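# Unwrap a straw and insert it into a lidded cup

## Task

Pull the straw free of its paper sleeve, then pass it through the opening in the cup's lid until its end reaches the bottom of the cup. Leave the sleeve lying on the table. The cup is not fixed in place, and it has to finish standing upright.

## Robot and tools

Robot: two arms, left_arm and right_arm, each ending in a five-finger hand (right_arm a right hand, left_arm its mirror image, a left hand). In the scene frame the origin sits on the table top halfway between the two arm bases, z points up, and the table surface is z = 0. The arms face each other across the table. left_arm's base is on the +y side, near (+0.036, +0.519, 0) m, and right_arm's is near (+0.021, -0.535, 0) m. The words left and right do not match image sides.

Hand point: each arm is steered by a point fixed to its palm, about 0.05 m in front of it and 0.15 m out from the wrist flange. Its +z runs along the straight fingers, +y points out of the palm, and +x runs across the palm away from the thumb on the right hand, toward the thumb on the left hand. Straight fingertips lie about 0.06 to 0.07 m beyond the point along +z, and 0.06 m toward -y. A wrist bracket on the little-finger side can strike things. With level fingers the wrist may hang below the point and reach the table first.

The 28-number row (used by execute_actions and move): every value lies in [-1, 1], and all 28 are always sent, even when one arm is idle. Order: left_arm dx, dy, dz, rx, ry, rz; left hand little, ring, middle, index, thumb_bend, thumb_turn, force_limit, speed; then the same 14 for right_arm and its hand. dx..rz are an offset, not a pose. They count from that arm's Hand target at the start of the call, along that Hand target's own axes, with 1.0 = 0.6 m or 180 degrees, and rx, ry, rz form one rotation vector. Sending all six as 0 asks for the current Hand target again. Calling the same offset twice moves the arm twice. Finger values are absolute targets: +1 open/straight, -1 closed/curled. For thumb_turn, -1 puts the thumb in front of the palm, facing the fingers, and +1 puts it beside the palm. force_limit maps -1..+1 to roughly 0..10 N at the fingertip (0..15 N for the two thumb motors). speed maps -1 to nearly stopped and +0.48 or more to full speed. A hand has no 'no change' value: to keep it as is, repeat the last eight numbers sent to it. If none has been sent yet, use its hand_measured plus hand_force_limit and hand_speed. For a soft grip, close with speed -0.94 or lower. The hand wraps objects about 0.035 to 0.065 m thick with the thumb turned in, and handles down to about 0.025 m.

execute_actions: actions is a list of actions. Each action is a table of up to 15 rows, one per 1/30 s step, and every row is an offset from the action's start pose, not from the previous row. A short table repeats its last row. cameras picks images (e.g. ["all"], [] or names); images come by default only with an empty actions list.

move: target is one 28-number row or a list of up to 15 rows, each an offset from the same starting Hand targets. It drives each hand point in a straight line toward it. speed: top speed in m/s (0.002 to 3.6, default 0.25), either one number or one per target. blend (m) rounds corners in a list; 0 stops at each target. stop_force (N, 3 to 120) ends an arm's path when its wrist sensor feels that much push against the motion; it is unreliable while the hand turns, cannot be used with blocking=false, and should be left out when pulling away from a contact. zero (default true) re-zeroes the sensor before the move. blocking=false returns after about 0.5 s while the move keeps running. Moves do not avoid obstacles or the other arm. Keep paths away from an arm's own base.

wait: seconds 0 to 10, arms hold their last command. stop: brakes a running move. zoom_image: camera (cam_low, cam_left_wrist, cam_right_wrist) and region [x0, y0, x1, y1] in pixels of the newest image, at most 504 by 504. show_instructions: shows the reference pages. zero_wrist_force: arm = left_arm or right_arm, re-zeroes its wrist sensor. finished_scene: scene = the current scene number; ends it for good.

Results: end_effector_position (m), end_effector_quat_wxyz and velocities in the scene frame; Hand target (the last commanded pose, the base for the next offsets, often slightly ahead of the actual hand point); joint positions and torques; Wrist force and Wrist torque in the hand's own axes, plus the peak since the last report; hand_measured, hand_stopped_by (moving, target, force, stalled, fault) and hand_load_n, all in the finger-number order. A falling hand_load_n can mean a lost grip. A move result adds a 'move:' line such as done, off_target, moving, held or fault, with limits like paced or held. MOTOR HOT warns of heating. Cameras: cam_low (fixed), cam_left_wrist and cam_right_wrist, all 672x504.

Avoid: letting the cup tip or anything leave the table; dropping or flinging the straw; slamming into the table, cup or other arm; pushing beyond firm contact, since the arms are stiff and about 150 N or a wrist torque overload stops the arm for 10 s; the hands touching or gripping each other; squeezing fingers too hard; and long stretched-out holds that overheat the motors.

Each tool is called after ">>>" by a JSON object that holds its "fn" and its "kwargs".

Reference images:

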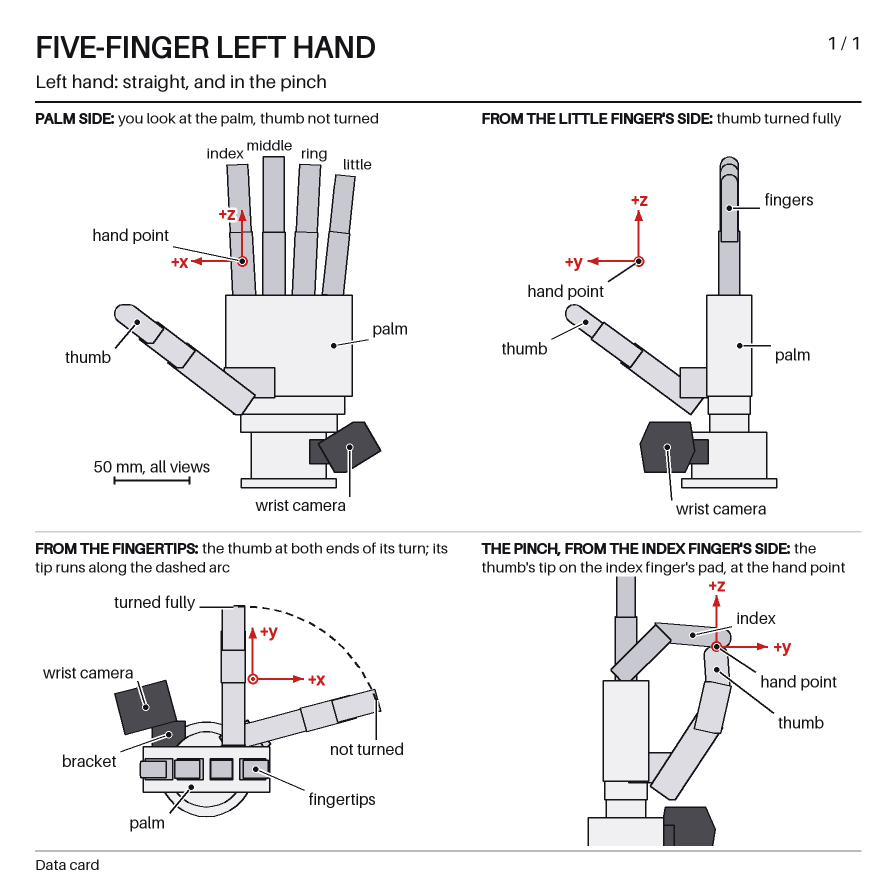

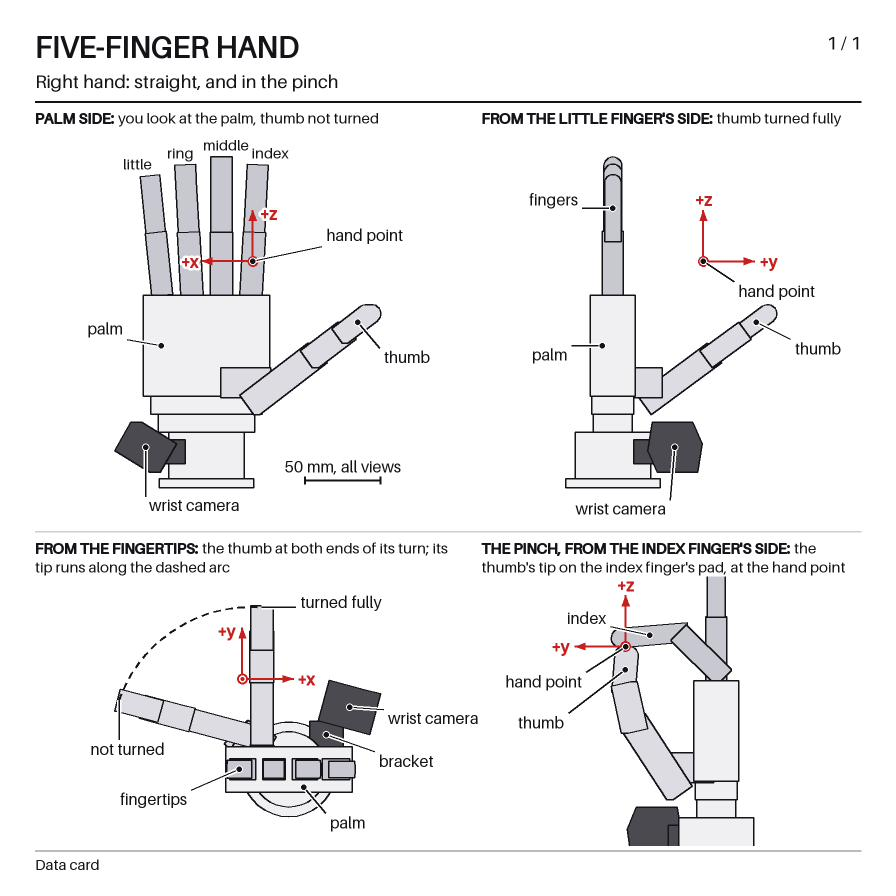

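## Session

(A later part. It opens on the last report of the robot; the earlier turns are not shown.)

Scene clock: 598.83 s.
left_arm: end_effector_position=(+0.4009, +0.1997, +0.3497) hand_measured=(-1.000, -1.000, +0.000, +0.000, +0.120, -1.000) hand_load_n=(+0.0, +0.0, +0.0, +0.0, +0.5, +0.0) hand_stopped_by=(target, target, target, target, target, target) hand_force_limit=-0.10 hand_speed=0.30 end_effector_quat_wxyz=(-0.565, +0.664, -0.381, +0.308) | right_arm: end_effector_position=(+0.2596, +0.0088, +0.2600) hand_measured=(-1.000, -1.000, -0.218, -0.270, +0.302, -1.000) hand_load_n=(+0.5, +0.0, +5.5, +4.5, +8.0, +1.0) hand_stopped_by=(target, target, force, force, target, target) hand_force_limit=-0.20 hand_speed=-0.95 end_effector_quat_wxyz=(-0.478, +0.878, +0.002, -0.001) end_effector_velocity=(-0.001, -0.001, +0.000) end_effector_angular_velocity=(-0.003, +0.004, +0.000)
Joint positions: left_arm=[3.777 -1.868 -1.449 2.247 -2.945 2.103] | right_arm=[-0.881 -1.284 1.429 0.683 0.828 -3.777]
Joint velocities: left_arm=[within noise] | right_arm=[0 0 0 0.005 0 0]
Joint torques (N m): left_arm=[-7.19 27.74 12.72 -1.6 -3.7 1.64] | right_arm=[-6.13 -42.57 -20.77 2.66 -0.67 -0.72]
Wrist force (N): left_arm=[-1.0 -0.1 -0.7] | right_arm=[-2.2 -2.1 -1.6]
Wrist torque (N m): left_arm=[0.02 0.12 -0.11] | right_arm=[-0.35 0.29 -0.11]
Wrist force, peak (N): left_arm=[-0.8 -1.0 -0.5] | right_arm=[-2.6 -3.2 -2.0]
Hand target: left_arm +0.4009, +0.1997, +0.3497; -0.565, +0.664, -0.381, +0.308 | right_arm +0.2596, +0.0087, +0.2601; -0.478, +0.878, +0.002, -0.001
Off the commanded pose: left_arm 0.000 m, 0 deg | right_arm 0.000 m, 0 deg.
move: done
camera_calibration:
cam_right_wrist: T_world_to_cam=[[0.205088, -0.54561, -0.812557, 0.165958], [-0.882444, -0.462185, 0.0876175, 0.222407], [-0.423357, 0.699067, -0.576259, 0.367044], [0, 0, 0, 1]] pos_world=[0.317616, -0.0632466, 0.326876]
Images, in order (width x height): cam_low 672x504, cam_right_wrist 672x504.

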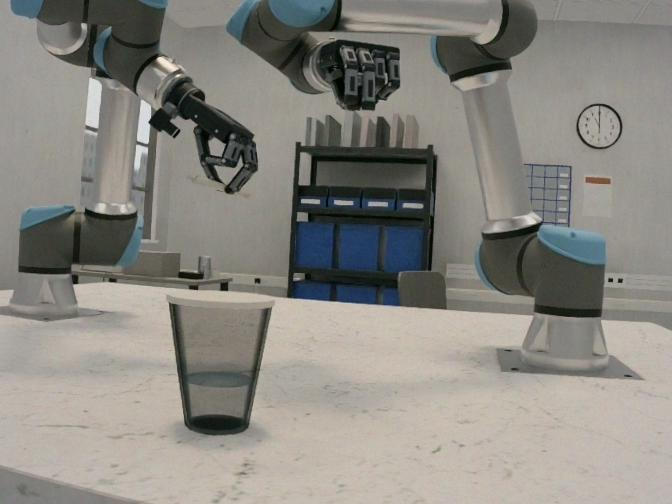

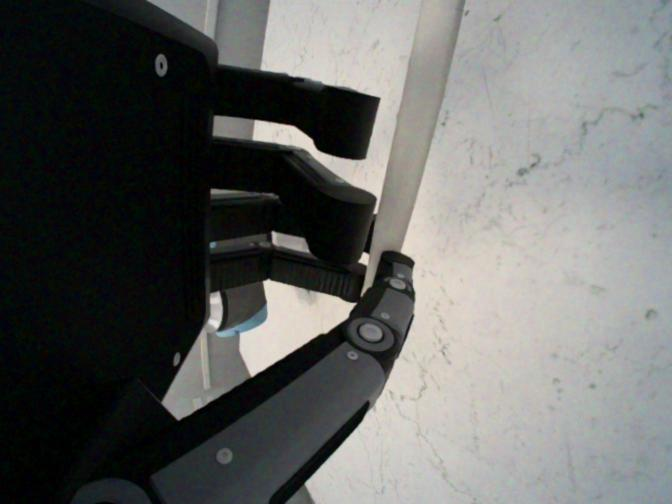

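>>> {"fn": "move", "kwargs": {"target": [0.059,-0.051,-0.0065,-0.0697,0.6316,0.2434,-1,-1,1,0.15,0.5,-1,-0.1,0.3,0,0,0,0,0,0,-1,-1,-0.6,-0.7,0.3,-1,-0.2,-0.95], "speed": 0.35, "cameras": ["cam_low","cam_left_wrist"]}}

Scene clock: 612.20 s.
left_arm: end_effector_position=(+0.4208, +0.1696, +0.3797) hand_measured=(-1.000, -1.000, +1.000, +0.150, +0.500, -1.000) hand_load_n=(+0.0, +0.0, +0.0, +0.0, +0.0, +0.0) hand_stopped_by=(target, target, target, target, target, target) hand_force_limit=-0.10 hand_speed=0.30 end_effector_quat_wxyz=(+0.001, +0.000, -0.879, +0.476) end_effector_velocity=(+0.000, +0.000, +0.000) end_effector_angular_velocity=(-0.001, +0.005, -0.002) | right_arm: end_effector_position=(+0.2596, +0.0087, +0.2601) hand_measured=(-1.000, -1.000, -0.218, -0.270, +0.302, -1.000) hand_load_n=(+0.0, +0.0, +5.0, +4.5, +8.0, +1.0) hand_stopped_by=(target, target, force, force, target, target) hand_force_limit=-0.20 hand_speed=-0.95 end_effector_quat_wxyz=(-0.478, +0.878, +0.002, -0.001)
Joint positions: left_arm=[4.608 -1.901 -1.201 1.669 -0.584 4.544] | right_arm=[-0.881 -1.285 1.429 0.684 0.828 -3.777]
Joint velocities: left_arm=[0 -0.002 0 -0.005 0.002 0.004] | right_arm=[within noise]
Joint torques (N m): left_arm=[7.28 23.77 19.7 -4.65 0.35 1.5] | right_arm=[-7.04 -42.12 -30.32 2.65 -2.47 -1.47]
Wrist force (N): left_arm=[-0.9 0.3 -0.2] | right_arm=[-2.1 -1.7 -1.8]
Wrist torque (N m): left_arm=[0.05 0.15 -0.12] | right_arm=[-0.28 0.29 -0.10]
Wrist force, peak (N): left_arm=[-1.2 0.5 -0.2] | right_arm=[-2.3 -2.0 -1.9]
Hand target: left_arm +0.4209, +0.1696, +0.3797; -0.001, +0.000, +0.879, -0.476 | right_arm +0.2596, +0.0087, +0.2601; -0.478, +0.878, +0.002, -0.001
Off the commanded pose: left_arm 0.000 m, 0 deg | right_arm 0.000 m, 0 deg.
move: done
camera_calibration:
cam_left_wrist: T_world_to_cam=[[-0.230454, -0.527012, 0.818015, -0.123129], [-0.876573, 0.477433, 0.0606381, 0.277227], [-0.422505, -0.703076, -0.571991, 0.627821], [0, 0, 0, 1]] pos_world=[0.479891, 0.244158, 0.443019]
Images, in order (width x height): cam_low 672x504, cam_left_wrist 672x504.

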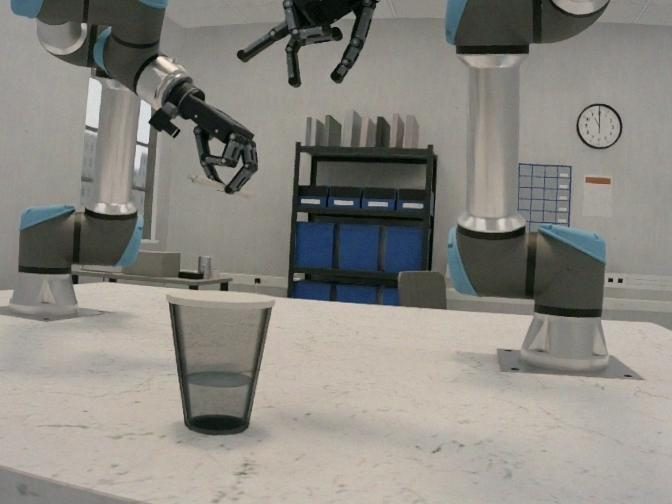

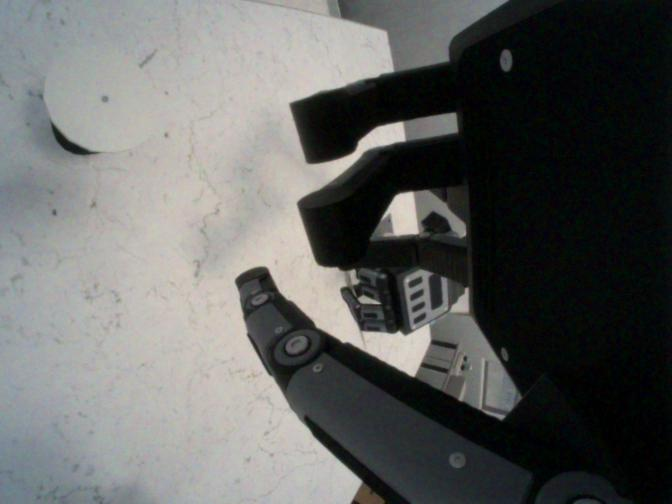

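>>> {"fn": "move", "kwargs": {"target": [0.0533,-0.0657,0.3153,0,0,0,-1,-1,1,0.15,0.5,-1,-0.1,0.3,0,0,0,0,0,0,-1,-1,-0.6,-0.7,0.3,-1,-0.2,-0.95], "speed": 0.15, "cameras": ["cam_low","cam_left_wrist"]}}

>>> {"fn": "zoom_image", "kwargs": {"camera": "cam_left_wrist", "region": [170, 150, 420, 400]}}

Scene clock: 626.10 s.
left_arm: end_effector_position=(+0.3885, -0.0103, +0.3095) hand_measured=(-1.000, -1.000, +1.000, +0.150, +0.500, -1.000) hand_load_n=(+0.0, +0.0, +0.0, +0.0, +0.0, +0.0) hand_stopped_by=(target, target, target, target, target, target) hand_force_limit=-0.10 hand_speed=0.30 end_effector_quat_wxyz=(+0.001, +0.000, -0.879, +0.476) | right_arm: end_effector_position=(+0.2596, +0.0087, +0.2601) hand_measured=(-1.000, -1.000, -0.218, -0.270, +0.302, -1.000) hand_load_n=(+0.0, +0.0, +5.0, +4.5, +8.0, +1.0) hand_stopped_by=(target, target, force, force, target, target) hand_force_limit=-0.20 hand_speed=-0.95 end_effector_quat_wxyz=(-0.478, +0.878, +0.002, -0.001)
Joint positions: left_arm=[4.217 -2.044 -1.063 2.154 -0.734 3.946] | right_arm=[-0.881 -1.285 1.429 0.684 0.828 -3.777]
Joint torques (N m): left_arm=[-6.81 35.18 10.23 -0.81 2.33 -1.41] | right_arm=[-6.95 -39.64 -29.8 2.64 -2.39 -1.86]
Wrist force (N): left_arm=[-0.8 0.2 -0.6] | right_arm=[-2.2 -2.0 -1.8]
Wrist torque (N m): left_arm=[0.06 0.12 -0.14] | right_arm=[-0.32 0.30 -0.11]
Wrist force, peak (N): left_arm=[-0.8 0.4 -1.9] | right_arm=[-2.0 -2.2 -1.9]
Hand target: left_arm +0.3885, -0.0104, +0.3095; -0.001, +0.000, +0.879, -0.476 | right_arm +0.2596, +0.0087, +0.2601; -0.478, +0.878, +0.002, -0.001
Off the commanded pose: left_arm 0.000 m, 0 deg | right_arm 0.000 m, 0 deg.
move: done
camera_calibration:
cam_left_wrist: T_world_to_cam=[[-0.230442, -0.526991, 0.818032, -0.16803], [-0.876631, 0.477338, 0.0605603, 0.339203], [-0.422393, -0.703157, -0.571975, 0.447585], [0, 0, 0, 1]] pos_world=[0.447691, 0.0642578, 0.372919]
Images, in order (width x height): cam_low 672x504, cam_left_wrist 672x504.

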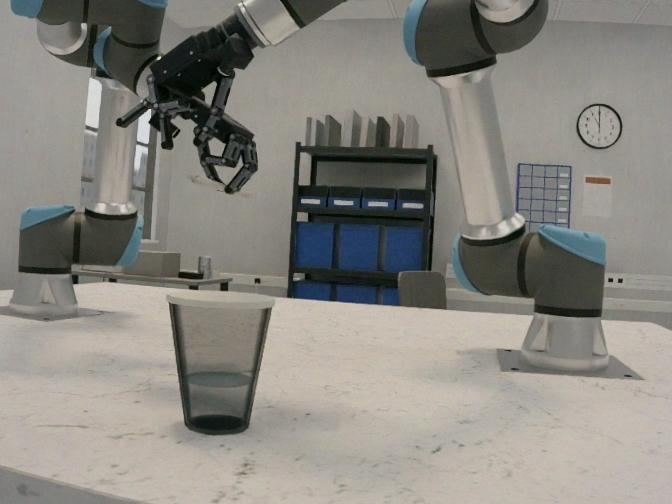

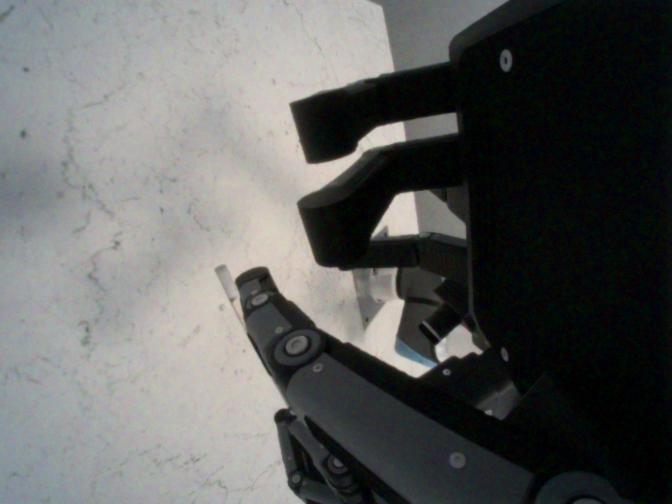

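Scaled by 2.016 from the camera's 672x504 image, which has a finer 960x720 frame.

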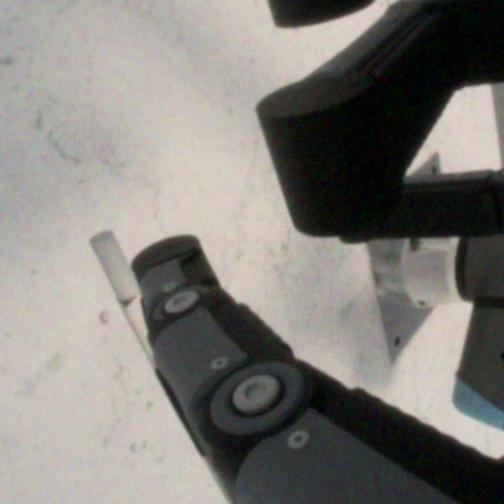

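>>> {"fn": "move", "kwargs": {"target": [[-0.0025,0.0104,-0.0159,0,0,0,-1,-1,1,0.05,0.5,-1,-0.1,0.3,0,0,0,0,0,0,-1,-1,-0.6,-0.7,0.3,-1,-0.2,-0.95],[-0.0025,0.0741,0.0254,0,0,0,-1,-1,1,0.05,0.5,-1,-0.1,0.3,0,0,0,0,0,0,-1,-1,-0.6,-0.7,0.3,-1,-0.2,-0.95]], "speed": 0.06, "cameras": ["cam_low","cam_left_wrist","cam_right_wrist"]}}

>>> {"fn": "zoom_image", "kwargs": {"camera": "cam_left_wrist", "region": [170, 150, 420, 400]}}

>>> {"fn": "zoom_image", "kwargs": {"camera": "cam_low", "region": [110, 40, 290, 220]}}

>>> {"fn": "zoom_image", "kwargs": {"camera": "cam_right_wrist", "region": [340, 0, 640, 250]}}

Scene clock: 636.53 s.
left_arm: end_effector_position=(+0.3899, +0.0011, +0.2638) hand_measured=(-1.000, -1.000, +1.000, +0.050, +0.500, -1.000) hand_load_n=(+0.0, +0.0, +0.0, +0.0, +0.5, +0.0) hand_stopped_by=(target, target, target, target, target, target) hand_force_limit=-0.10 hand_speed=0.30 end_effector_quat_wxyz=(+0.002, +0.000, -0.879, +0.476) | right_arm: end_effector_position=(+0.2596, +0.0087, +0.2601) hand_measured=(-1.000, -1.000, -0.218, -0.270, +0.302, -1.000) hand_load_n=(+0.0, +0.0, +5.0, +4.5, +8.5, +1.0) hand_stopped_by=(target, target, force, force, target, target) hand_force_limit=-0.20 hand_speed=-0.95 end_effector_quat_wxyz=(-0.478, +0.878, +0.002, -0.001)
Joint positions: left_arm=[4.239 -2.033 -1.201 2.261 -0.722 3.972] | right_arm=[-0.881 -1.285 1.429 0.684 0.828 -3.777]
Joint torques (N m): left_arm=[-1.34 46.82 31.08 -3.45 -0.01 -1.58] | right_arm=[-7.29 -36.8 -30.67 2.88 -2.63 -1.62]
Wrist force (N): left_arm=[-0.9 0.0 -0.1] | right_arm=[-2.1 -1.9 -1.6]
Wrist torque (N m): left_arm=[0.00 0.15 -0.11] | right_arm=[-0.32 0.28 -0.10]
Wrist force, peak (N): left_arm=[-1.1 0.4 -0.5] | right_arm=[-2.4 -2.2 -1.6]
Hand target: left_arm +0.3899, +0.0011, +0.2639; -0.001, +0.000, +0.879, -0.476 | right_arm +0.2596, +0.0087, +0.2601; -0.478, +0.878, +0.002, -0.001
Off the commanded pose: left_arm 0.000 m, 0 deg | right_arm 0.000 m, 0 deg.
move: done
camera_calibration:
cam_left_wrist: T_world_to_cam=[[-0.230158, -0.527153, 0.818008, -0.124393], [-0.876612, 0.477321, 0.0609549, 0.337483], [-0.422585, -0.703046, -0.571968, 0.430157], [0, 0, 0, 1]] pos_world=[0.44899, 0.0757585, 0.327219]
cam_right_wrist: T_world_to_cam=[[0.205192, -0.545523, -0.812589, 0.165968], [-0.882474, -0.462164, 0.08743, 0.222424], [-0.423245, 0.699148, -0.576243, 0.367135], [0, 0, 0, 1]] pos_world=[0.317616, -0.0633466, 0.326976]

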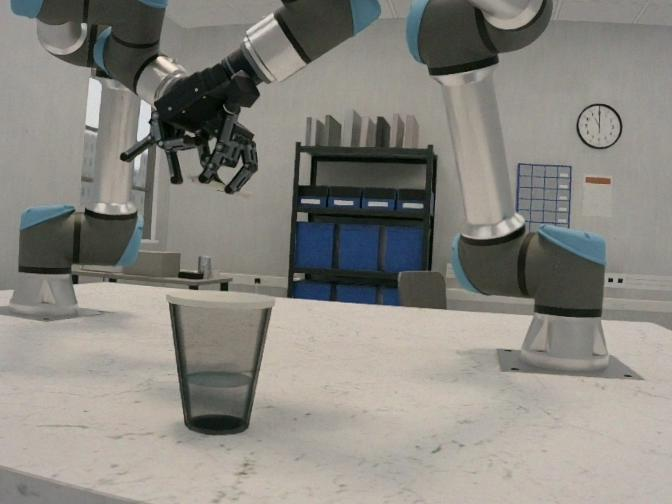

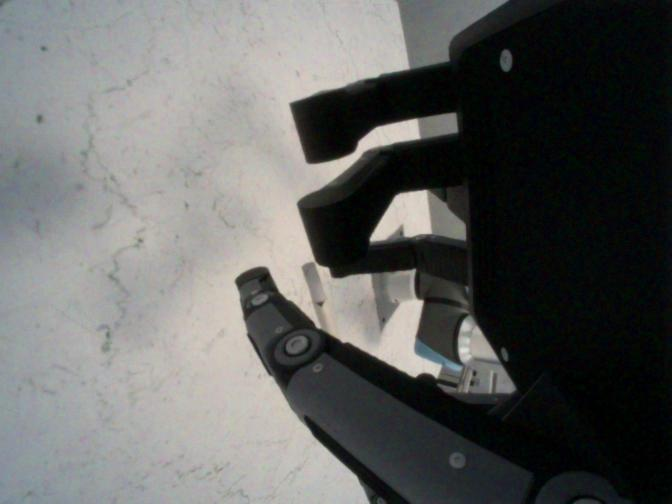

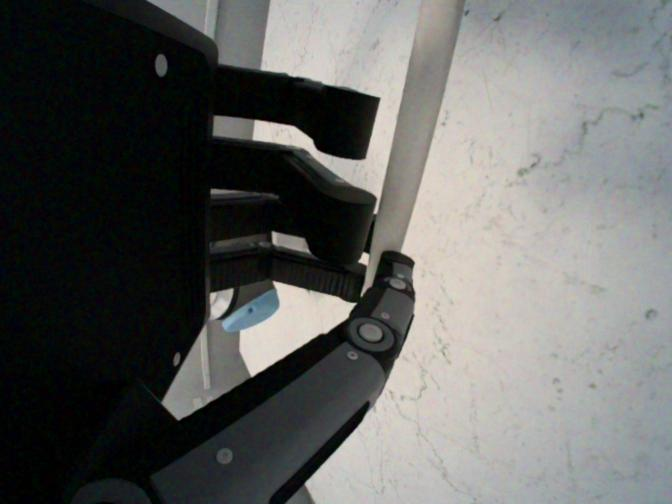

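Scaled by 2.016 from the camera's 672x504 image, which has a finer 960x720 frame.

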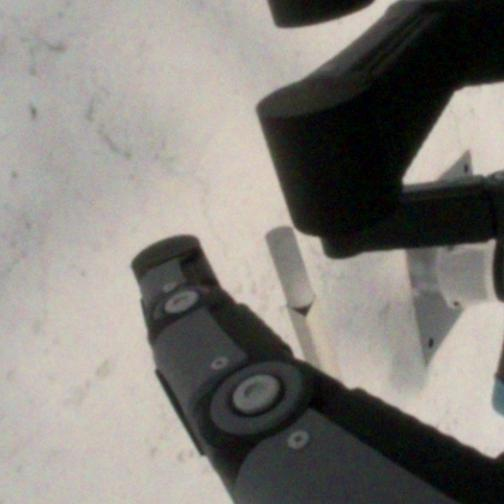

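Scaled by 2.800 from the camera's 672x504 image, which has a finer 960x720 frame.

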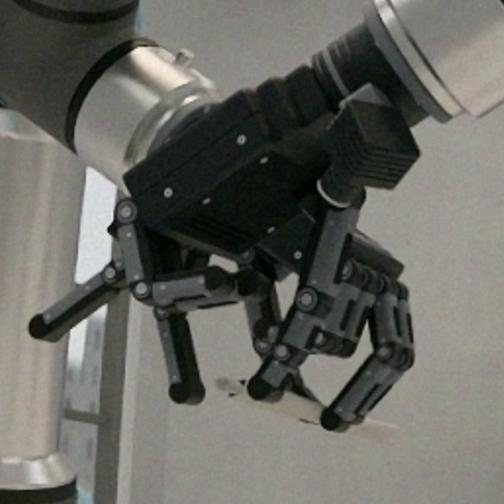

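Scaled by 1.680 from the camera's 672x504 image, which has a finer 960x720 frame.

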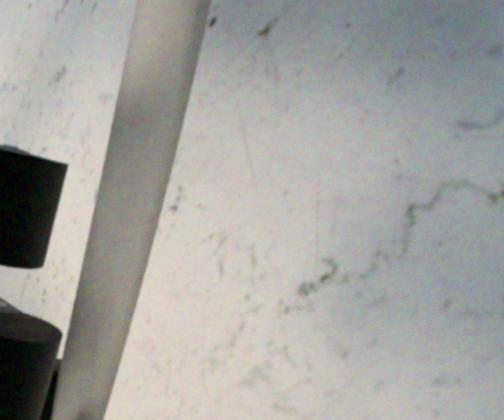

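>>> {"fn": "move", "kwargs": {"target": [0.0023,0.0071,0.0102,0,0,0,-1,-1,1,0,0.45,-1,-0.1,0.0,0,0,0,0,0,0,-1,-1,-0.6,-0.7,0.3,-1,-0.2,-0.95], "speed": 0.03}}

>>> {"fn": "move", "kwargs": {"target": [0,0,0,0,0,0,-1,-1,1,-0.18,0.32,-1,-0.1,-0.6,0,0,0,0,0,0,-1,-1,-0.6,-0.7,0.3,-1,-0.2,-0.95], "cameras": ["cam_left_wrist"]}}

>>> {"fn": "zoom_image", "kwargs": {"camera": "cam_left_wrist", "region": [200, 200, 400, 400]}}

Scene clock: 644.73 s.
left_arm: end_effector_position=(+0.3884, -0.0017, +0.2569) hand_measured=(-1.000, -1.000, +1.000, +0.000, +0.450, -1.000) hand_load_n=(+0.0, +0.0, +0.0, +0.0, +0.0, +0.0) hand_stopped_by=(target, target, target, target, target, target) hand_force_limit=-0.10 hand_speed=0.00 end_effector_quat_wxyz=(+0.002, +0.000, -0.879, +0.476) | right_arm: end_effector_position=(+0.2596, +0.0087, +0.2601) hand_measured=(-1.000, -1.000, -0.218, -0.270, +0.302, -1.000) hand_load_n=(+0.0, +0.0, +5.0, +4.5, +8.0, +1.0) hand_stopped_by=(target, target, force, force, target, target) hand_force_limit=-0.20 hand_speed=-0.95 end_effector_quat_wxyz=(-0.478, +0.878, +0.002, -0.001)
Joint positions: left_arm=[4.232 -2.035 -1.213 2.282 -0.725 3.964] | right_arm=[-0.881 -1.285 1.429 0.684 0.828 -3.777]
Joint torques (N m): left_arm=[4.28 36.24 24.64 -3.63 -0.36 0.76] | right_arm=[-6.88 -35.56 -29.88 2.77 -2.73 -1.62]
Wrist force (N): left_arm=[-0.8 0.3 -0.3] | right_arm=[-2.0 -2.0 -1.8]
Wrist torque (N m): left_arm=[0.05 0.14 -0.06] | right_arm=[-0.32 0.27 -0.09]
Wrist force, peak (N): left_arm=[-1.0 0.4 -0.4] | right_arm=[-2.2 -2.3 -1.9]
Hand target: left_arm +0.3885, -0.0017, +0.2570; -0.001, +0.000, +0.879, -0.476 | right_arm +0.2596, +0.0087, +0.2601; -0.478, +0.878, +0.002, -0.001
Off the commanded pose: left_arm 0.000 m, 0 deg | right_arm 0.000 m, 0 deg.
move: done

Scene clock: 645.23 s.
left_arm: end_effector_position=(+0.3885, -0.0017, +0.2570) hand_measured=(-1.000, -1.000, +1.000, -0.180, +0.320, -1.000) hand_load_n=(+0.0, +0.0, +0.0, +0.0, +0.0, +0.0) hand_stopped_by=(target, target, target, target, target, target) hand_force_limit=-0.10 hand_speed=-0.60 end_effector_quat_wxyz=(+0.001, +0.000, -0.879, +0.476) | right_arm: end_effector_position=(+0.2596, +0.0087, +0.2601) hand_measured=(-1.000, -1.000, -0.218, -0.270, +0.302, -1.000) hand_load_n=(+0.5, +0.0, +5.5, +4.5, +8.0, +1.0) hand_stopped_by=(target, target, force, force, target, target) hand_force_limit=-0.20 hand_speed=-0.95 end_effector_quat_wxyz=(-0.478, +0.878, +0.002, -0.001)
Joint positions: left_arm=[4.232 -2.035 -1.213 2.282 -0.725 3.964] | right_arm=[-0.881 -1.285 1.429 0.684 0.828 -3.777]
Joint torques (N m): left_arm=[7.36 42.97 30.74 -3.47 2.61 1.77] | right_arm=[-6.31 -35.63 -31.34 2.6 -2.53 -1.88]
Wrist force (N): left_arm=[-0.6 0.1 -0.2] | right_arm=[-2.2 -2.2 -1.9]
Wrist torque (N m): left_arm=[0.03 0.12 -0.04] | right_arm=[-0.32 0.30 -0.13]
Wrist force, peak (N): left_arm=[-1.0 0.3 -0.5] | right_arm=[-2.2 -2.2 -1.9]
Hand target: left_arm +0.3885, -0.0017, +0.2570; -0.001, +0.000, +0.879, -0.476 | right_arm +0.2596, +0.0087, +0.2601; -0.478, +0.878, +0.002, -0.001
Off the commanded pose: left_arm 0.000 m, 0 deg | right_arm 0.000 m, 0 deg.
move: done
camera_calibration:
cam_left_wrist: T_world_to_cam=[[-0.230314, -0.527039, 0.818037, -0.120495], [-0.876625, 0.477328, 0.0607203, 0.338094], [-0.422474, -0.703127, -0.571951, 0.423601], [0, 0, 0, 1]] pos_world=[0.447591, 0.072958, 0.320319]
Images, in order (width x height): cam_left_wrist 672x504.

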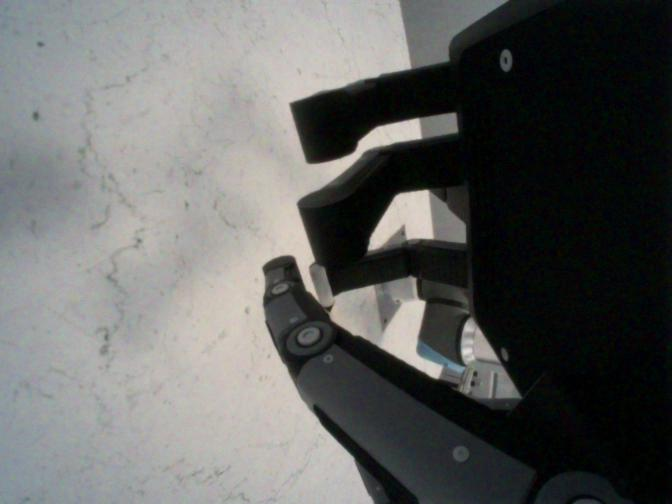

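Scaled by 2.520 from the camera's 672x504 image, which has a finer 960x720 frame.

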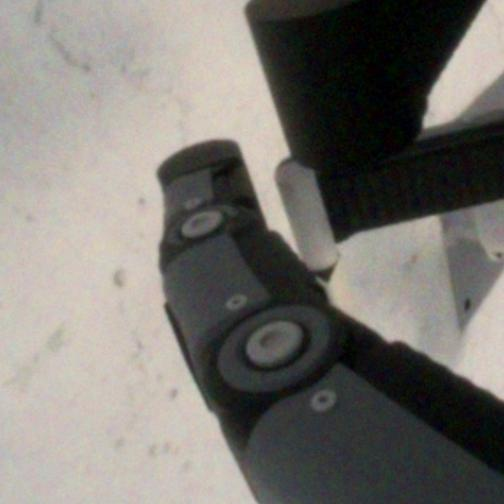

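>>> {"fn": "move", "kwargs": {"target": [0,-0.0027,0.0042,0,0,0,-1,-1,1,-0.18,0.32,-1,-0.1,-0.6,0,0,0,0,0,0,-1,-1,-0.6,-0.7,0.3,-1,-0.2,-0.95], "speed": 0.02}}

>>> {"fn": "move", "kwargs": {"target": [0,0,0,0,0,0,-1,-1,1,-0.7,0.32,-1,0.3,-0.94,0,0,0,0,0,0,-1,-1,-0.6,-0.7,0.3,-1,-0.2,-0.95], "cameras": ["cam_left_wrist"]}}

>>> {"fn": "zoom_image", "kwargs": {"camera": "cam_left_wrist", "region": [200, 200, 400, 400]}}

Scene clock: 649.87 s.
left_arm: end_effector_position=(+0.3885, -0.0048, +0.2570) hand_measured=(-1.000, -1.000, +1.000, -0.180, +0.320, -1.000) hand_load_n=(+0.0, +0.0, +0.0, +0.0, +0.0, +0.0) hand_stopped_by=(target, target, target, target, target, target) hand_force_limit=-0.10 hand_speed=-0.60 end_effector_quat_wxyz=(+0.001, +0.000, -0.879, +0.476) | right_arm: end_effector_position=(+0.2596, +0.0087, +0.2601) hand_measured=(-1.000, -1.000, -0.218, -0.270, +0.302, -1.000) hand_load_n=(+0.0, +0.0, +5.5, +4.5, +8.0, +1.0) hand_stopped_by=(target, target, force, force, target, target) hand_force_limit=-0.20 hand_speed=-0.95 end_effector_quat_wxyz=(-0.478, +0.878, +0.002, -0.001)
Joint positions: left_arm=[4.227 -2.04 -1.206 2.284 -0.728 3.957] | right_arm=[-0.881 -1.285 1.429 0.684 0.828 -3.777]
Joint torques (N m): left_arm=[2.02 36.97 20.24 -0.66 -0.7 0.05] | right_arm=[-7.6 -33.77 -30.22 2.62 -2.41 -1.7]
Wrist force (N): left_arm=[-0.7 0.4 -0.3] | right_arm=[-2.1 -1.7 -1.6]
Wrist torque (N m): left_arm=[0.06 0.12 -0.05] | right_arm=[-0.28 0.27 -0.09]
Wrist force, peak (N): left_arm=[-1.2 0.2 -0.1] | right_arm=[-2.0 -2.4 -1.7]
Hand target: left_arm +0.3885, -0.0047, +0.2570; -0.001, +0.000, +0.879, -0.476 | right_arm +0.2596, +0.0087, +0.2601; -0.478, +0.878, +0.002, -0.001
Off the commanded pose: left_arm 0.000 m, 0 deg | right_arm 0.000 m, 0 deg.
move: done

Scene clock: 651.50 s.
left_arm: end_effector_position=(+0.3885, -0.0047, +0.2570) hand_measured=(-1.000, -1.000, +1.000, -0.414, +0.322, -1.000) hand_load_n=(+0.0, +0.0, +0.0, +6.5, +4.0, -0.5) hand_stopped_by=(target, target, target, force, target, target) hand_force_limit=0.30 hand_speed=-0.94 end_effector_quat_wxyz=(+0.001, +0.000, -0.879, +0.476) | right_arm: end_effector_position=(+0.2596, +0.0087, +0.2601) hand_measured=(-1.000, -1.000, -0.216, -0.270, +0.302, -1.000) hand_load_n=(+0.0, +0.0, +7.0, +1.0, +5.5, +0.5) hand_stopped_by=(target, target, force, force, target, target) hand_force_limit=-0.20 hand_speed=-0.95 end_effector_quat_wxyz=(-0.478, +0.878, +0.002, -0.001)
Joint positions: left_arm=[4.227 -2.04 -1.206 2.284 -0.728 3.958] | right_arm=[-0.881 -1.285 1.429 0.684 0.828 -3.777]
Joint torques (N m): left_arm=[7.73 46.29 8.35 -2.89 2.88 1.69] | right_arm=[-6.5 -32.67 -29.15 3.11 -2.92 -1.83]
Wrist force (N): left_arm=[-1.0 0.0 0.4] | right_arm=[-2.0 -2.4 -1.4]
Wrist torque (N m): left_arm=[0.03 0.12 -0.04] | right_arm=[-0.32 0.19 -0.13]
Wrist force, peak (N): left_arm=[-1.1 -0.2 0.6] | right_arm=[-2.7 -2.7 -0.9]
Hand target: left_arm +0.3885, -0.0047, +0.2570; -0.001, +0.000, +0.879, -0.476 | right_arm +0.2596, +0.0087, +0.2601; -0.478, +0.878, +0.002, -0.001
Off the commanded pose: left_arm 0.000 m, 0 deg | right_arm 0.000 m, 0 deg.
move: done
camera_calibration:
cam_left_wrist: T_world_to_cam=[[-0.230325, -0.526957, 0.818087, -0.122092], [-0.87661, 0.47736, 0.0606813, 0.33953], [-0.422499, -0.703167, -0.571884, 0.421484], [0, 0, 0, 1]] pos_world=[0.447591, 0.0699577, 0.320319]
Images, in order (width x height): cam_left_wrist 672x504.

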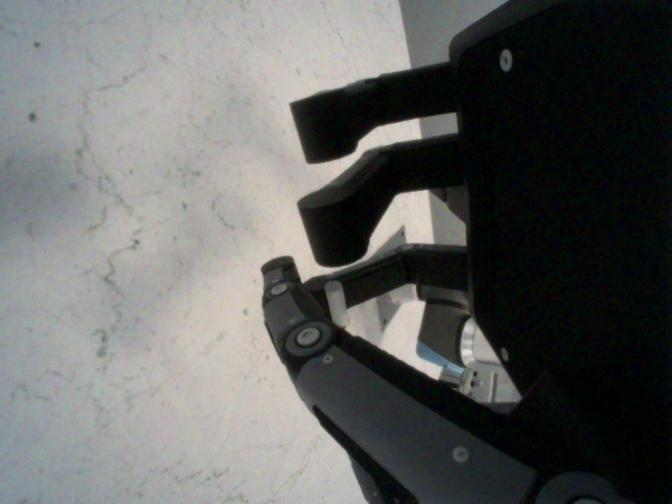

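Scaled by 2.520 from the camera's 672x504 image, which has a finer 960x720 frame.

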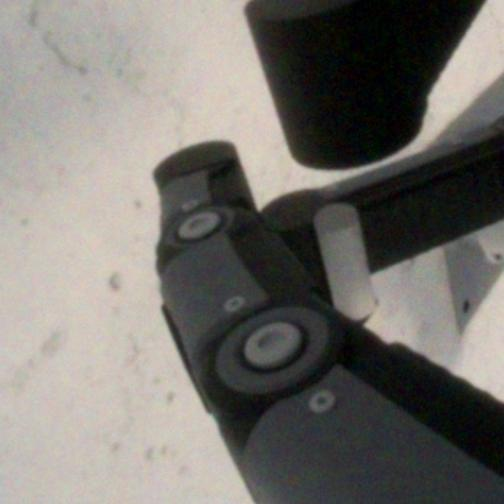

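>>> {"fn": "move", "kwargs": {"target": [0,0,0,0,0,0,-1,-1,1,-0.1,0.4,-1,0.3,-0.7,0,0,0,0,0,0,-1,-1,-0.6,-0.7,0.3,-1,-0.2,-0.95]}}

>>> {"fn": "move", "kwargs": {"target": [0,-0.0077,-0.005,0,0,0,-1,-1,1,-0.1,0.4,-1,0.3,-0.7,0,0,0,0,0,0,-1,-1,-0.6,-0.7,0.3,-1,-0.2,-0.95], "speed": 0.02, "cameras": ["cam_left_wrist"]}}

>>> {"fn": "zoom_image", "kwargs": {"camera": "cam_left_wrist", "region": [200, 200, 400, 400]}}

Scene clock: 657.90 s.
left_arm: end_effector_position=(+0.3885, -0.0047, +0.2570) hand_measured=(-1.000, -1.000, +1.000, -0.100, +0.400, -1.000) hand_load_n=(+0.0, +0.0, +0.0, +0.0, +0.0, +0.0) hand_stopped_by=(target, target, target, target, target, target) hand_force_limit=0.30 hand_speed=-0.70 end_effector_quat_wxyz=(+0.001, +0.000, -0.879, +0.476) | right_arm: end_effector_position=(+0.2596, +0.0087, +0.2601) hand_measured=(-1.000, -1.000, -0.216, -0.270, +0.302, -1.000) hand_load_n=(+0.0, +0.0, +5.5, +1.5, +5.5, +1.5) hand_stopped_by=(target, target, force, force, target, target) hand_force_limit=-0.20 hand_speed=-0.95 end_effector_quat_wxyz=(-0.478, +0.878, +0.002, -0.001)
Joint positions: left_arm=[4.227 -2.04 -1.206 2.284 -0.728 3.958] | right_arm=[-0.881 -1.285 1.429 0.684 0.828 -3.777]
Joint torques (N m): left_arm=[5 45.24 7.82 -2.81 2.58 1.31] | right_arm=[-7.42 -30.8 -29.21 1.87 -2.44 -1.61]
Wrist force (N): left_arm=[-0.7 0.3 -0.4] | right_arm=[-1.9 -1.9 -1.7]
Wrist torque (N m): left_arm=[0.07 0.11 -0.06] | right_arm=[-0.32 0.25 -0.09]
Wrist force, peak (N): left_arm=[-1.6 -0.2 -0.7] | right_arm=[-2.5 -2.8 -1.4]
Hand target: left_arm +0.3885, -0.0047, +0.2570; -0.001, +0.000, +0.879, -0.476 | right_arm +0.2596, +0.0087, +0.2601; -0.478, +0.878, +0.002, -0.001
Off the commanded pose: left_arm 0.000 m, 0 deg | right_arm 0.000 m, 0 deg.
move: done

Scene clock: 658.60 s.
left_arm: end_effector_position=(+0.3885, -0.0047, +0.2626) hand_measured=(-1.000, -1.000, +1.000, -0.100, +0.400, -1.000) hand_load_n=(+0.0, +0.0, +0.0, +0.0, +0.0, +0.0) hand_stopped_by=(target, target, target, target, target, target) hand_force_limit=0.30 hand_speed=-0.70 end_effector_quat_wxyz=(+0.001, +0.000, -0.879, +0.476) | right_arm: end_effector_position=(+0.2596, +0.0087, +0.2601) hand_measured=(-1.000, -1.000, -0.216, -0.270, +0.302, -1.000) hand_load_n=(+0.5, +0.0, +5.5, +1.5, +6.0, +1.0) hand_stopped_by=(target, target, force, force, target, target) hand_force_limit=-0.20 hand_speed=-0.95 end_effector_quat_wxyz=(-0.478, +0.878, +0.002, -0.001)
Joint positions: left_arm=[4.227 -2.038 -1.193 2.27 -0.728 3.958] | right_arm=[-0.881 -1.285 1.429 0.684 0.828 -3.777]
Joint torques (N m): left_arm=[3.74 41.87 14.64 -1.08 2.79 0.35] | right_arm=[-5.77 -29.39 -30.54 0.57 -2.56 -1.73]
Wrist force (N): left_arm=[-0.8 0.2 -0.4] | right_arm=[-1.9 -1.9 -1.9]
Wrist torque (N m): left_arm=[0.05 0.13 -0.05] | right_arm=[-0.29 0.25 -0.08]
Wrist force, peak (N): left_arm=[-1.0 0.2 -0.3] | right_arm=[-2.1 -2.1 -1.9]
Hand target: left_arm +0.3885, -0.0047, +0.2625; -0.001, +0.000, +0.879, -0.476 | right_arm +0.2596, +0.0087, +0.2601; -0.478, +0.878, +0.002, -0.001
Off the commanded pose: left_arm 0.000 m, 0 deg | right_arm 0.000 m, 0 deg.
move: done
camera_calibration:
cam_left_wrist: T_world_to_cam=[[-0.230407, -0.526934, 0.818079, -0.126718], [-0.876628, 0.477342, 0.0605643, 0.339232], [-0.422417, -0.703197, -0.571908, 0.424717], [0, 0, 0, 1]] pos_world=[0.447591, 0.0699576, 0.326019]
Images, in order (width x height): cam_left_wrist 672x504.

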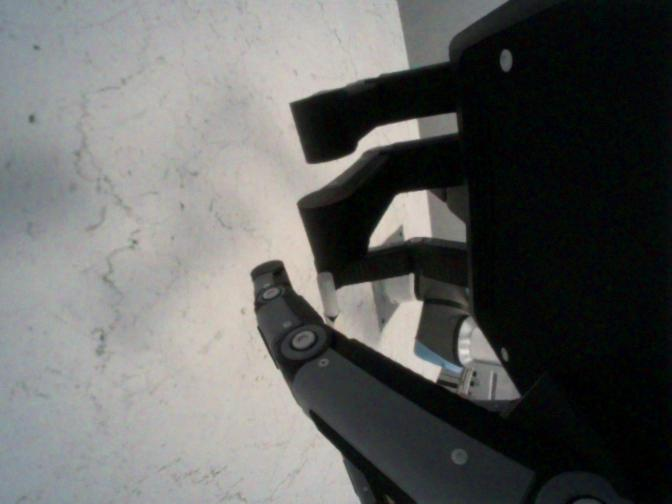

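Scaled by 2.520 from the camera's 672x504 image, which has a finer 960x720 frame.

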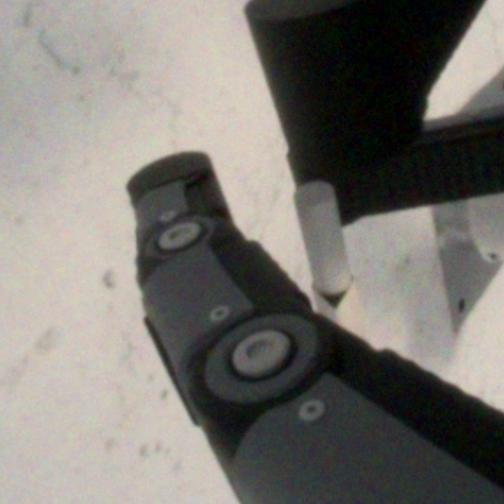

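>>> {"fn": "move", "kwargs": {"target": [0,-0.0122,-0.012,0,0,0,-1,-1,1,-0.1,0.4,-1,0.3,-0.7,0,0,0,0,0,0,-1,-1,-0.6,-0.7,0.3,-1,-0.2,-0.95], "speed": 0.02}}

>>> {"fn": "move", "kwargs": {"target": [0,0,0,0,0,0,-1,-1,1,-0.18,0.32,-1,-0.1,-0.6,0,0,0,0,0,0,-1,-1,-0.6,-0.7,0.3,-1,-0.2,-0.95]}}

>>> {"fn": "move", "kwargs": {"target": [0,0,0,0,0,0,-1,-1,1,-0.7,0.32,-1,0.3,-0.94,0,0,0,0,0,0,-1,-1,-0.6,-0.7,0.3,-1,-0.2,-0.95], "cameras": ["cam_left_wrist"]}}

>>> {"fn": "zoom_image", "kwargs": {"camera": "cam_left_wrist", "region": [200, 200, 400, 400]}}

Scene clock: 665.93 s.
left_arm: end_effector_position=(+0.3886, -0.0026, +0.2728) hand_measured=(-1.000, -1.000, +1.000, -0.100, +0.400, -1.000) hand_load_n=(+0.0, +0.0, +0.0, +0.0, +0.0, +0.0) hand_stopped_by=(target, target, target, target, target, target) hand_force_limit=0.30 hand_speed=-0.70 end_effector_quat_wxyz=(+0.001, +0.000, -0.879, +0.476) end_effector_velocity=(+0.001, +0.000, +0.000) end_effector_angular_velocity=(-0.002, -0.003, -0.001) | right_arm: end_effector_position=(+0.2596, +0.0087, +0.2601) hand_measured=(-1.000, -1.000, -0.216, -0.270, +0.302, -1.000) hand_load_n=(+0.0, +0.0, +5.0, +1.5, +5.5, +1.5) hand_stopped_by=(target, target, force, force, target, target) hand_force_limit=-0.20 hand_speed=-0.95 end_effector_quat_wxyz=(-0.478, +0.878, +0.002, -0.001)
Joint positions: left_arm=[4.231 -2.033 -1.176 2.244 -0.726 3.962] | right_arm=[-0.881 -1.285 1.429 0.684 0.828 -3.777]
Joint velocities: left_arm=[0 0 -0.001 0.005 0.001 0] | right_arm=[within noise]
Joint torques (N m): left_arm=[0.56 34.6 9.56 -0.37 2.39 0.53] | right_arm=[-5.45 -28.48 -29.76 -0.53 -2.58 -1.51]
Wrist force (N): left_arm=[-0.8 0.5 -0.2] | right_arm=[-1.7 -1.6 -1.6]
Wrist torque (N m): left_arm=[0.08 0.14 -0.14] | right_arm=[-0.28 0.23 -0.07]
Wrist force, peak (N): left_arm=[-0.9 0.3 -0.5] | right_arm=[-2.2 -2.0 -1.9]
Hand target: left_arm +0.3885, -0.0027, +0.2726; -0.001, +0.000, +0.879, -0.476 | right_arm +0.2596, +0.0087, +0.2601; -0.478, +0.878, +0.002, -0.001
Off the commanded pose: left_arm 0.000 m, 0 deg | right_arm 0.000 m, 0 deg.
move: done

Scene clock: 666.43 s.
left_arm: end_effector_position=(+0.3885, -0.0027, +0.2726) hand_measured=(-1.000, -1.000, +1.000, -0.180, +0.320, -1.000) hand_load_n=(+0.5, +0.0, +0.0, +0.0, +0.0, +0.0) hand_stopped_by=(target, target, target, target, target, target) hand_force_limit=-0.10 hand_speed=-0.60 end_effector_quat_wxyz=(+0.001, +0.000, -0.879, +0.476) | right_arm: end_effector_position=(+0.2596, +0.0087, +0.2601) hand_measured=(-1.000, -1.000, -0.216, -0.270, +0.302, -1.000) hand_load_n=(+0.0, +0.0, +5.5, +1.5, +5.5, +1.5) hand_stopped_by=(target, target, force, force, target, target) hand_force_limit=-0.20 hand_speed=-0.95 end_effector_quat_wxyz=(-0.478, +0.878, +0.002, -0.001)
Joint positions: left_arm=[4.231 -2.033 -1.176 2.244 -0.726 3.962] | right_arm=[-0.881 -1.285 1.429 0.684 0.828 -3.777]
Joint torques (N m): left_arm=[-5.38 28.63 7.86 -0.19 0.69 -1.34] | right_arm=[-5.93 -28.64 -30.11 -0.59 -2.21 -1.81]
Wrist force (N): left_arm=[-0.9 0.2 -0.3] | right_arm=[-1.8 -1.8 -1.8]
Wrist torque (N m): left_arm=[0.04 0.14 -0.13] | right_arm=[-0.29 0.24 -0.08]
Wrist force, peak (N): left_arm=[-1.0 0.0 -0.2] | right_arm=[-2.1 -2.3 -1.7]
Hand target: left_arm +0.3885, -0.0027, +0.2726; -0.001, +0.000, +0.879, -0.476 | right_arm +0.2596, +0.0087, +0.2601; -0.478, +0.878, +0.002, -0.001
Off the commanded pose: left_arm 0.000 m, 0 deg | right_arm 0.000 m, 0 deg.
move: done

Scene clock: 667.20 s.
left_arm: end_effector_position=(+0.3885, -0.0027, +0.2726) hand_measured=(-1.000, -1.000, +1.000, -0.268, +0.322, -1.000) hand_load_n=(+0.0, +0.0, +0.0, +7.0, +4.0, +0.0) hand_stopped_by=(target, target, target, force, target, target) hand_force_limit=0.30 hand_speed=-0.94 end_effector_quat_wxyz=(+0.001, +0.000, -0.879, +0.476) | right_arm: end_effector_position=(+0.2596, +0.0087, +0.2601) hand_measured=(-1.000, -1.000, -0.216, -0.270, +0.302, -1.000) hand_load_n=(+0.0, +0.0, +7.5, +2.0, +4.0, +1.0) hand_stopped_by=(target, target, force, force, target, target) hand_force_limit=-0.20 hand_speed=-0.95 end_effector_quat_wxyz=(-0.478, +0.878, +0.002, -0.001)
Joint positions: left_arm=[4.231 -2.033 -1.176 2.244 -0.726 3.962] | right_arm=[-0.881 -1.285 1.429 0.684 0.828 -3.777]
Joint torques (N m): left_arm=[-5.72 29.55 7.66 -0.51 -1.16 -1.51] | right_arm=[-6.15 -28.29 -30.48 -0.75 -2.54 -1.39]
Wrist force (N): left_arm=[-0.5 -0.1 0.4] | right_arm=[-2.2 -2.6 -0.9]
Wrist torque (N m): left_arm=[0.06 0.03 -0.13] | right_arm=[-0.37 0.24 -0.13]
Wrist force, peak (N): left_arm=[-0.9 -0.4 0.4] | right_arm=[-2.2 -2.9 -1.1]
Hand target: left_arm +0.3885, -0.0027, +0.2726; -0.001, +0.000, +0.879, -0.476 | right_arm +0.2596, +0.0087, +0.2601; -0.478, +0.878, +0.002, -0.001
Off the commanded pose: left_arm 0.000 m, 0 deg | right_arm 0.000 m, 0 deg.
move: done
camera_calibration:
cam_left_wrist: T_world_to_cam=[[-0.230325, -0.526957, 0.818087, -0.133778], [-0.87661, 0.47736, 0.0606813, 0.337716], [-0.422499, -0.703167, -0.571884, 0.431854], [0, 0, 0, 1]] pos_world=[0.447691, 0.0719577, 0.335919]
Images, in order (width x height): cam_left_wrist 672x504.

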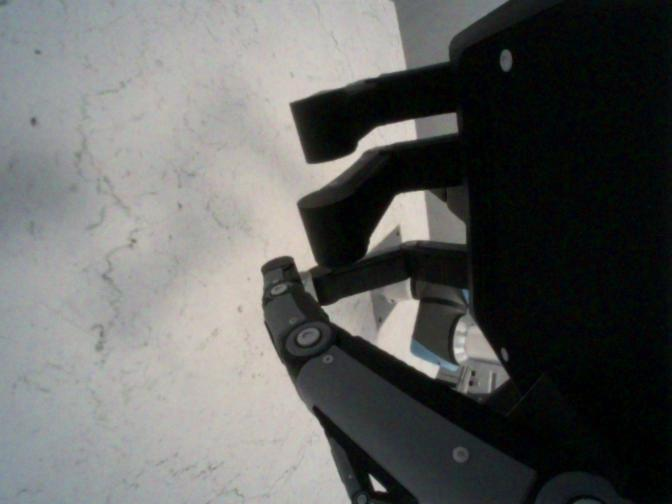

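Scaled by 2.520 from the camera's 672x504 image, which has a finer 960x720 frame.

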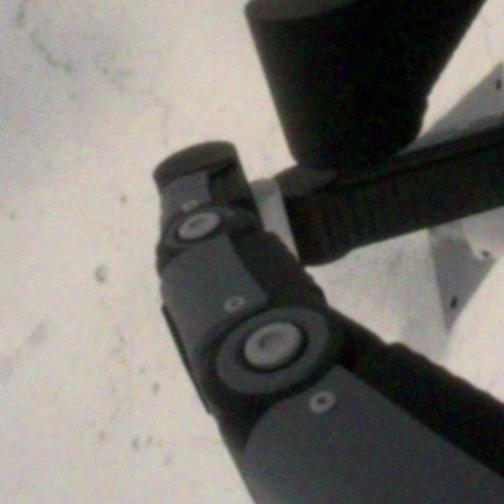

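>>> {"fn": "move", "kwargs": {"target": [0,0,0,0,0,0,-1,-1,1,-0.7,0.32,-1,0.3,-0.94,-0.05,0,0,0,0,0,-1,-1,-0.6,-0.7,0.3,-1,-0.2,-0.95], "speed": 0.02, "cameras": ["cam_left_wrist","cam_right_wrist"]}}

>>> {"fn": "zoom_image", "kwargs": {"camera": "cam_left_wrist", "region": [200, 200, 400, 400]}}

Scene clock: 673.67 s.
left_arm: end_effector_position=(+0.3885, -0.0027, +0.2726) hand_measured=(-1.000, -1.000, +1.000, -0.268, +0.320, -1.000) hand_load_n=(+0.0, +0.0, +0.0, +0.0, +0.0, +0.0) hand_stopped_by=(target, target, target, force, target, target) hand_force_limit=0.30 hand_speed=-0.94 end_effector_quat_wxyz=(+0.001, +0.000, -0.879, +0.476) | right_arm: end_effector_position=(+0.2295, +0.0086, +0.2600) hand_measured=(-1.000, -1.000, -0.216, -0.270, +0.302, -1.000) hand_load_n=(+0.0, +0.0, +5.5, +1.5, +5.5, +1.0) hand_stopped_by=(target, target, force, force, target, target) hand_force_limit=-0.20 hand_speed=-0.95 end_effector_quat_wxyz=(-0.478, +0.878, +0.002, -0.001)
Joint positions: left_arm=[4.231 -2.033 -1.176 2.244 -0.726 3.962] | right_arm=[-0.838 -1.332 1.485 0.647 0.858 -3.735]
Joint torques (N m): left_arm=[7.06 29.92 13.49 -2.85 -1.15 1.66] | right_arm=[-6.12 -25.78 -29.85 2.26 -1.83 -1.51]
Wrist force (N): left_arm=[-0.8 0.2 -0.3] | right_arm=[-2.1 -1.9 -1.6]
Wrist torque (N m): left_arm=[0.05 0.14 -0.13] | right_arm=[-0.30 0.28 -0.12]
Wrist force, peak (N): left_arm=[2.6 0.2 1.1] | right_arm=[-2.3 -3.0 -1.3]
Hand target: left_arm +0.3885, -0.0027, +0.2726; -0.001, +0.000, +0.879, -0.476 | right_arm +0.2296, +0.0086, +0.2601; -0.478, +0.878, +0.002, -0.001
Off the commanded pose: left_arm 0.000 m, 0 deg | right_arm 0.000 m, 0 deg.
move: done
camera_calibration:
cam_left_wrist: T_world_to_cam=[[-0.230325, -0.526957, 0.818087, -0.133801], [-0.87661, 0.47736, 0.0606813, 0.337629], [-0.422499, -0.703167, -0.571884, 0.431811], [0, 0, 0, 1]] pos_world=[0.447591, 0.0719577, 0.335919]
cam_right_wrist: T_world_to_cam=[[0.205108, -0.545644, -0.812529, 0.172005], [-0.882505, -0.462085, 0.087535, 0.195804], [-0.42322, 0.699107, -0.576311, 0.354421], [0, 0, 0, 1]] pos_world=[0.287516, -0.0634464, 0.326876]
Images, in order (width x height): cam_left_wrist 672x504, cam_right_wrist 672x504.

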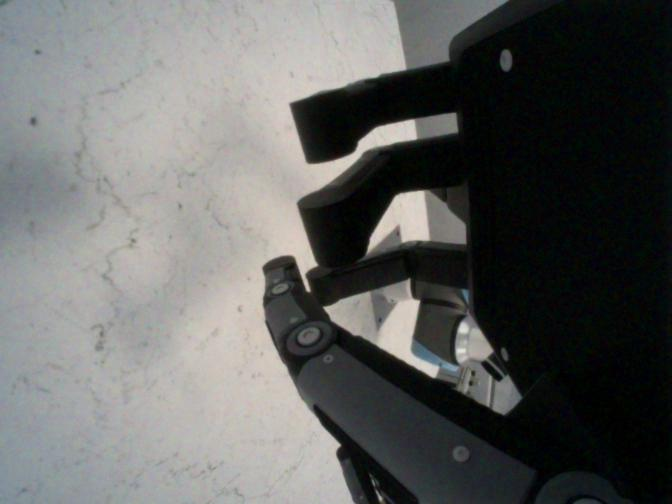

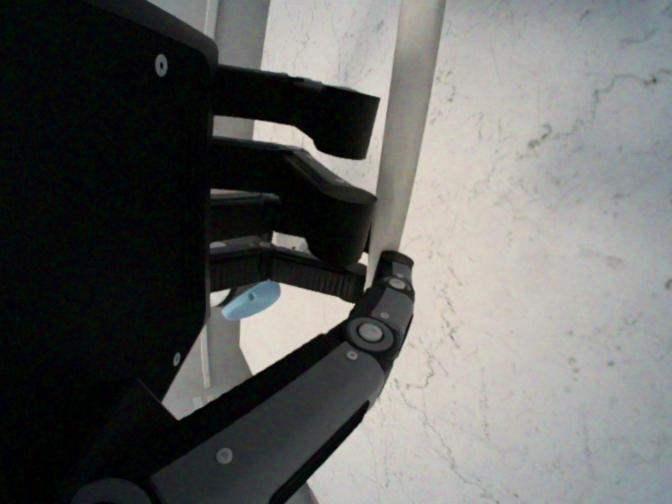

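Scaled by 2.520 from the camera's 672x504 image, which has a finer 960x720 frame.

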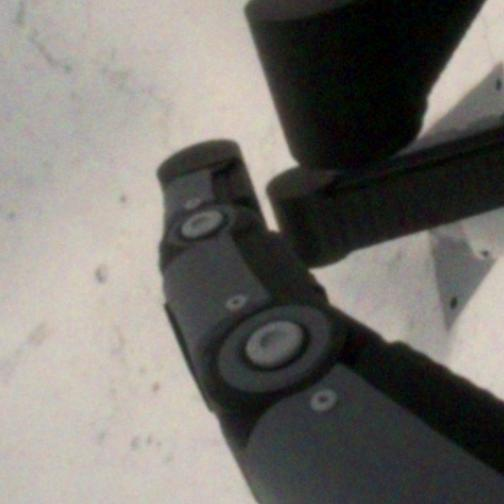

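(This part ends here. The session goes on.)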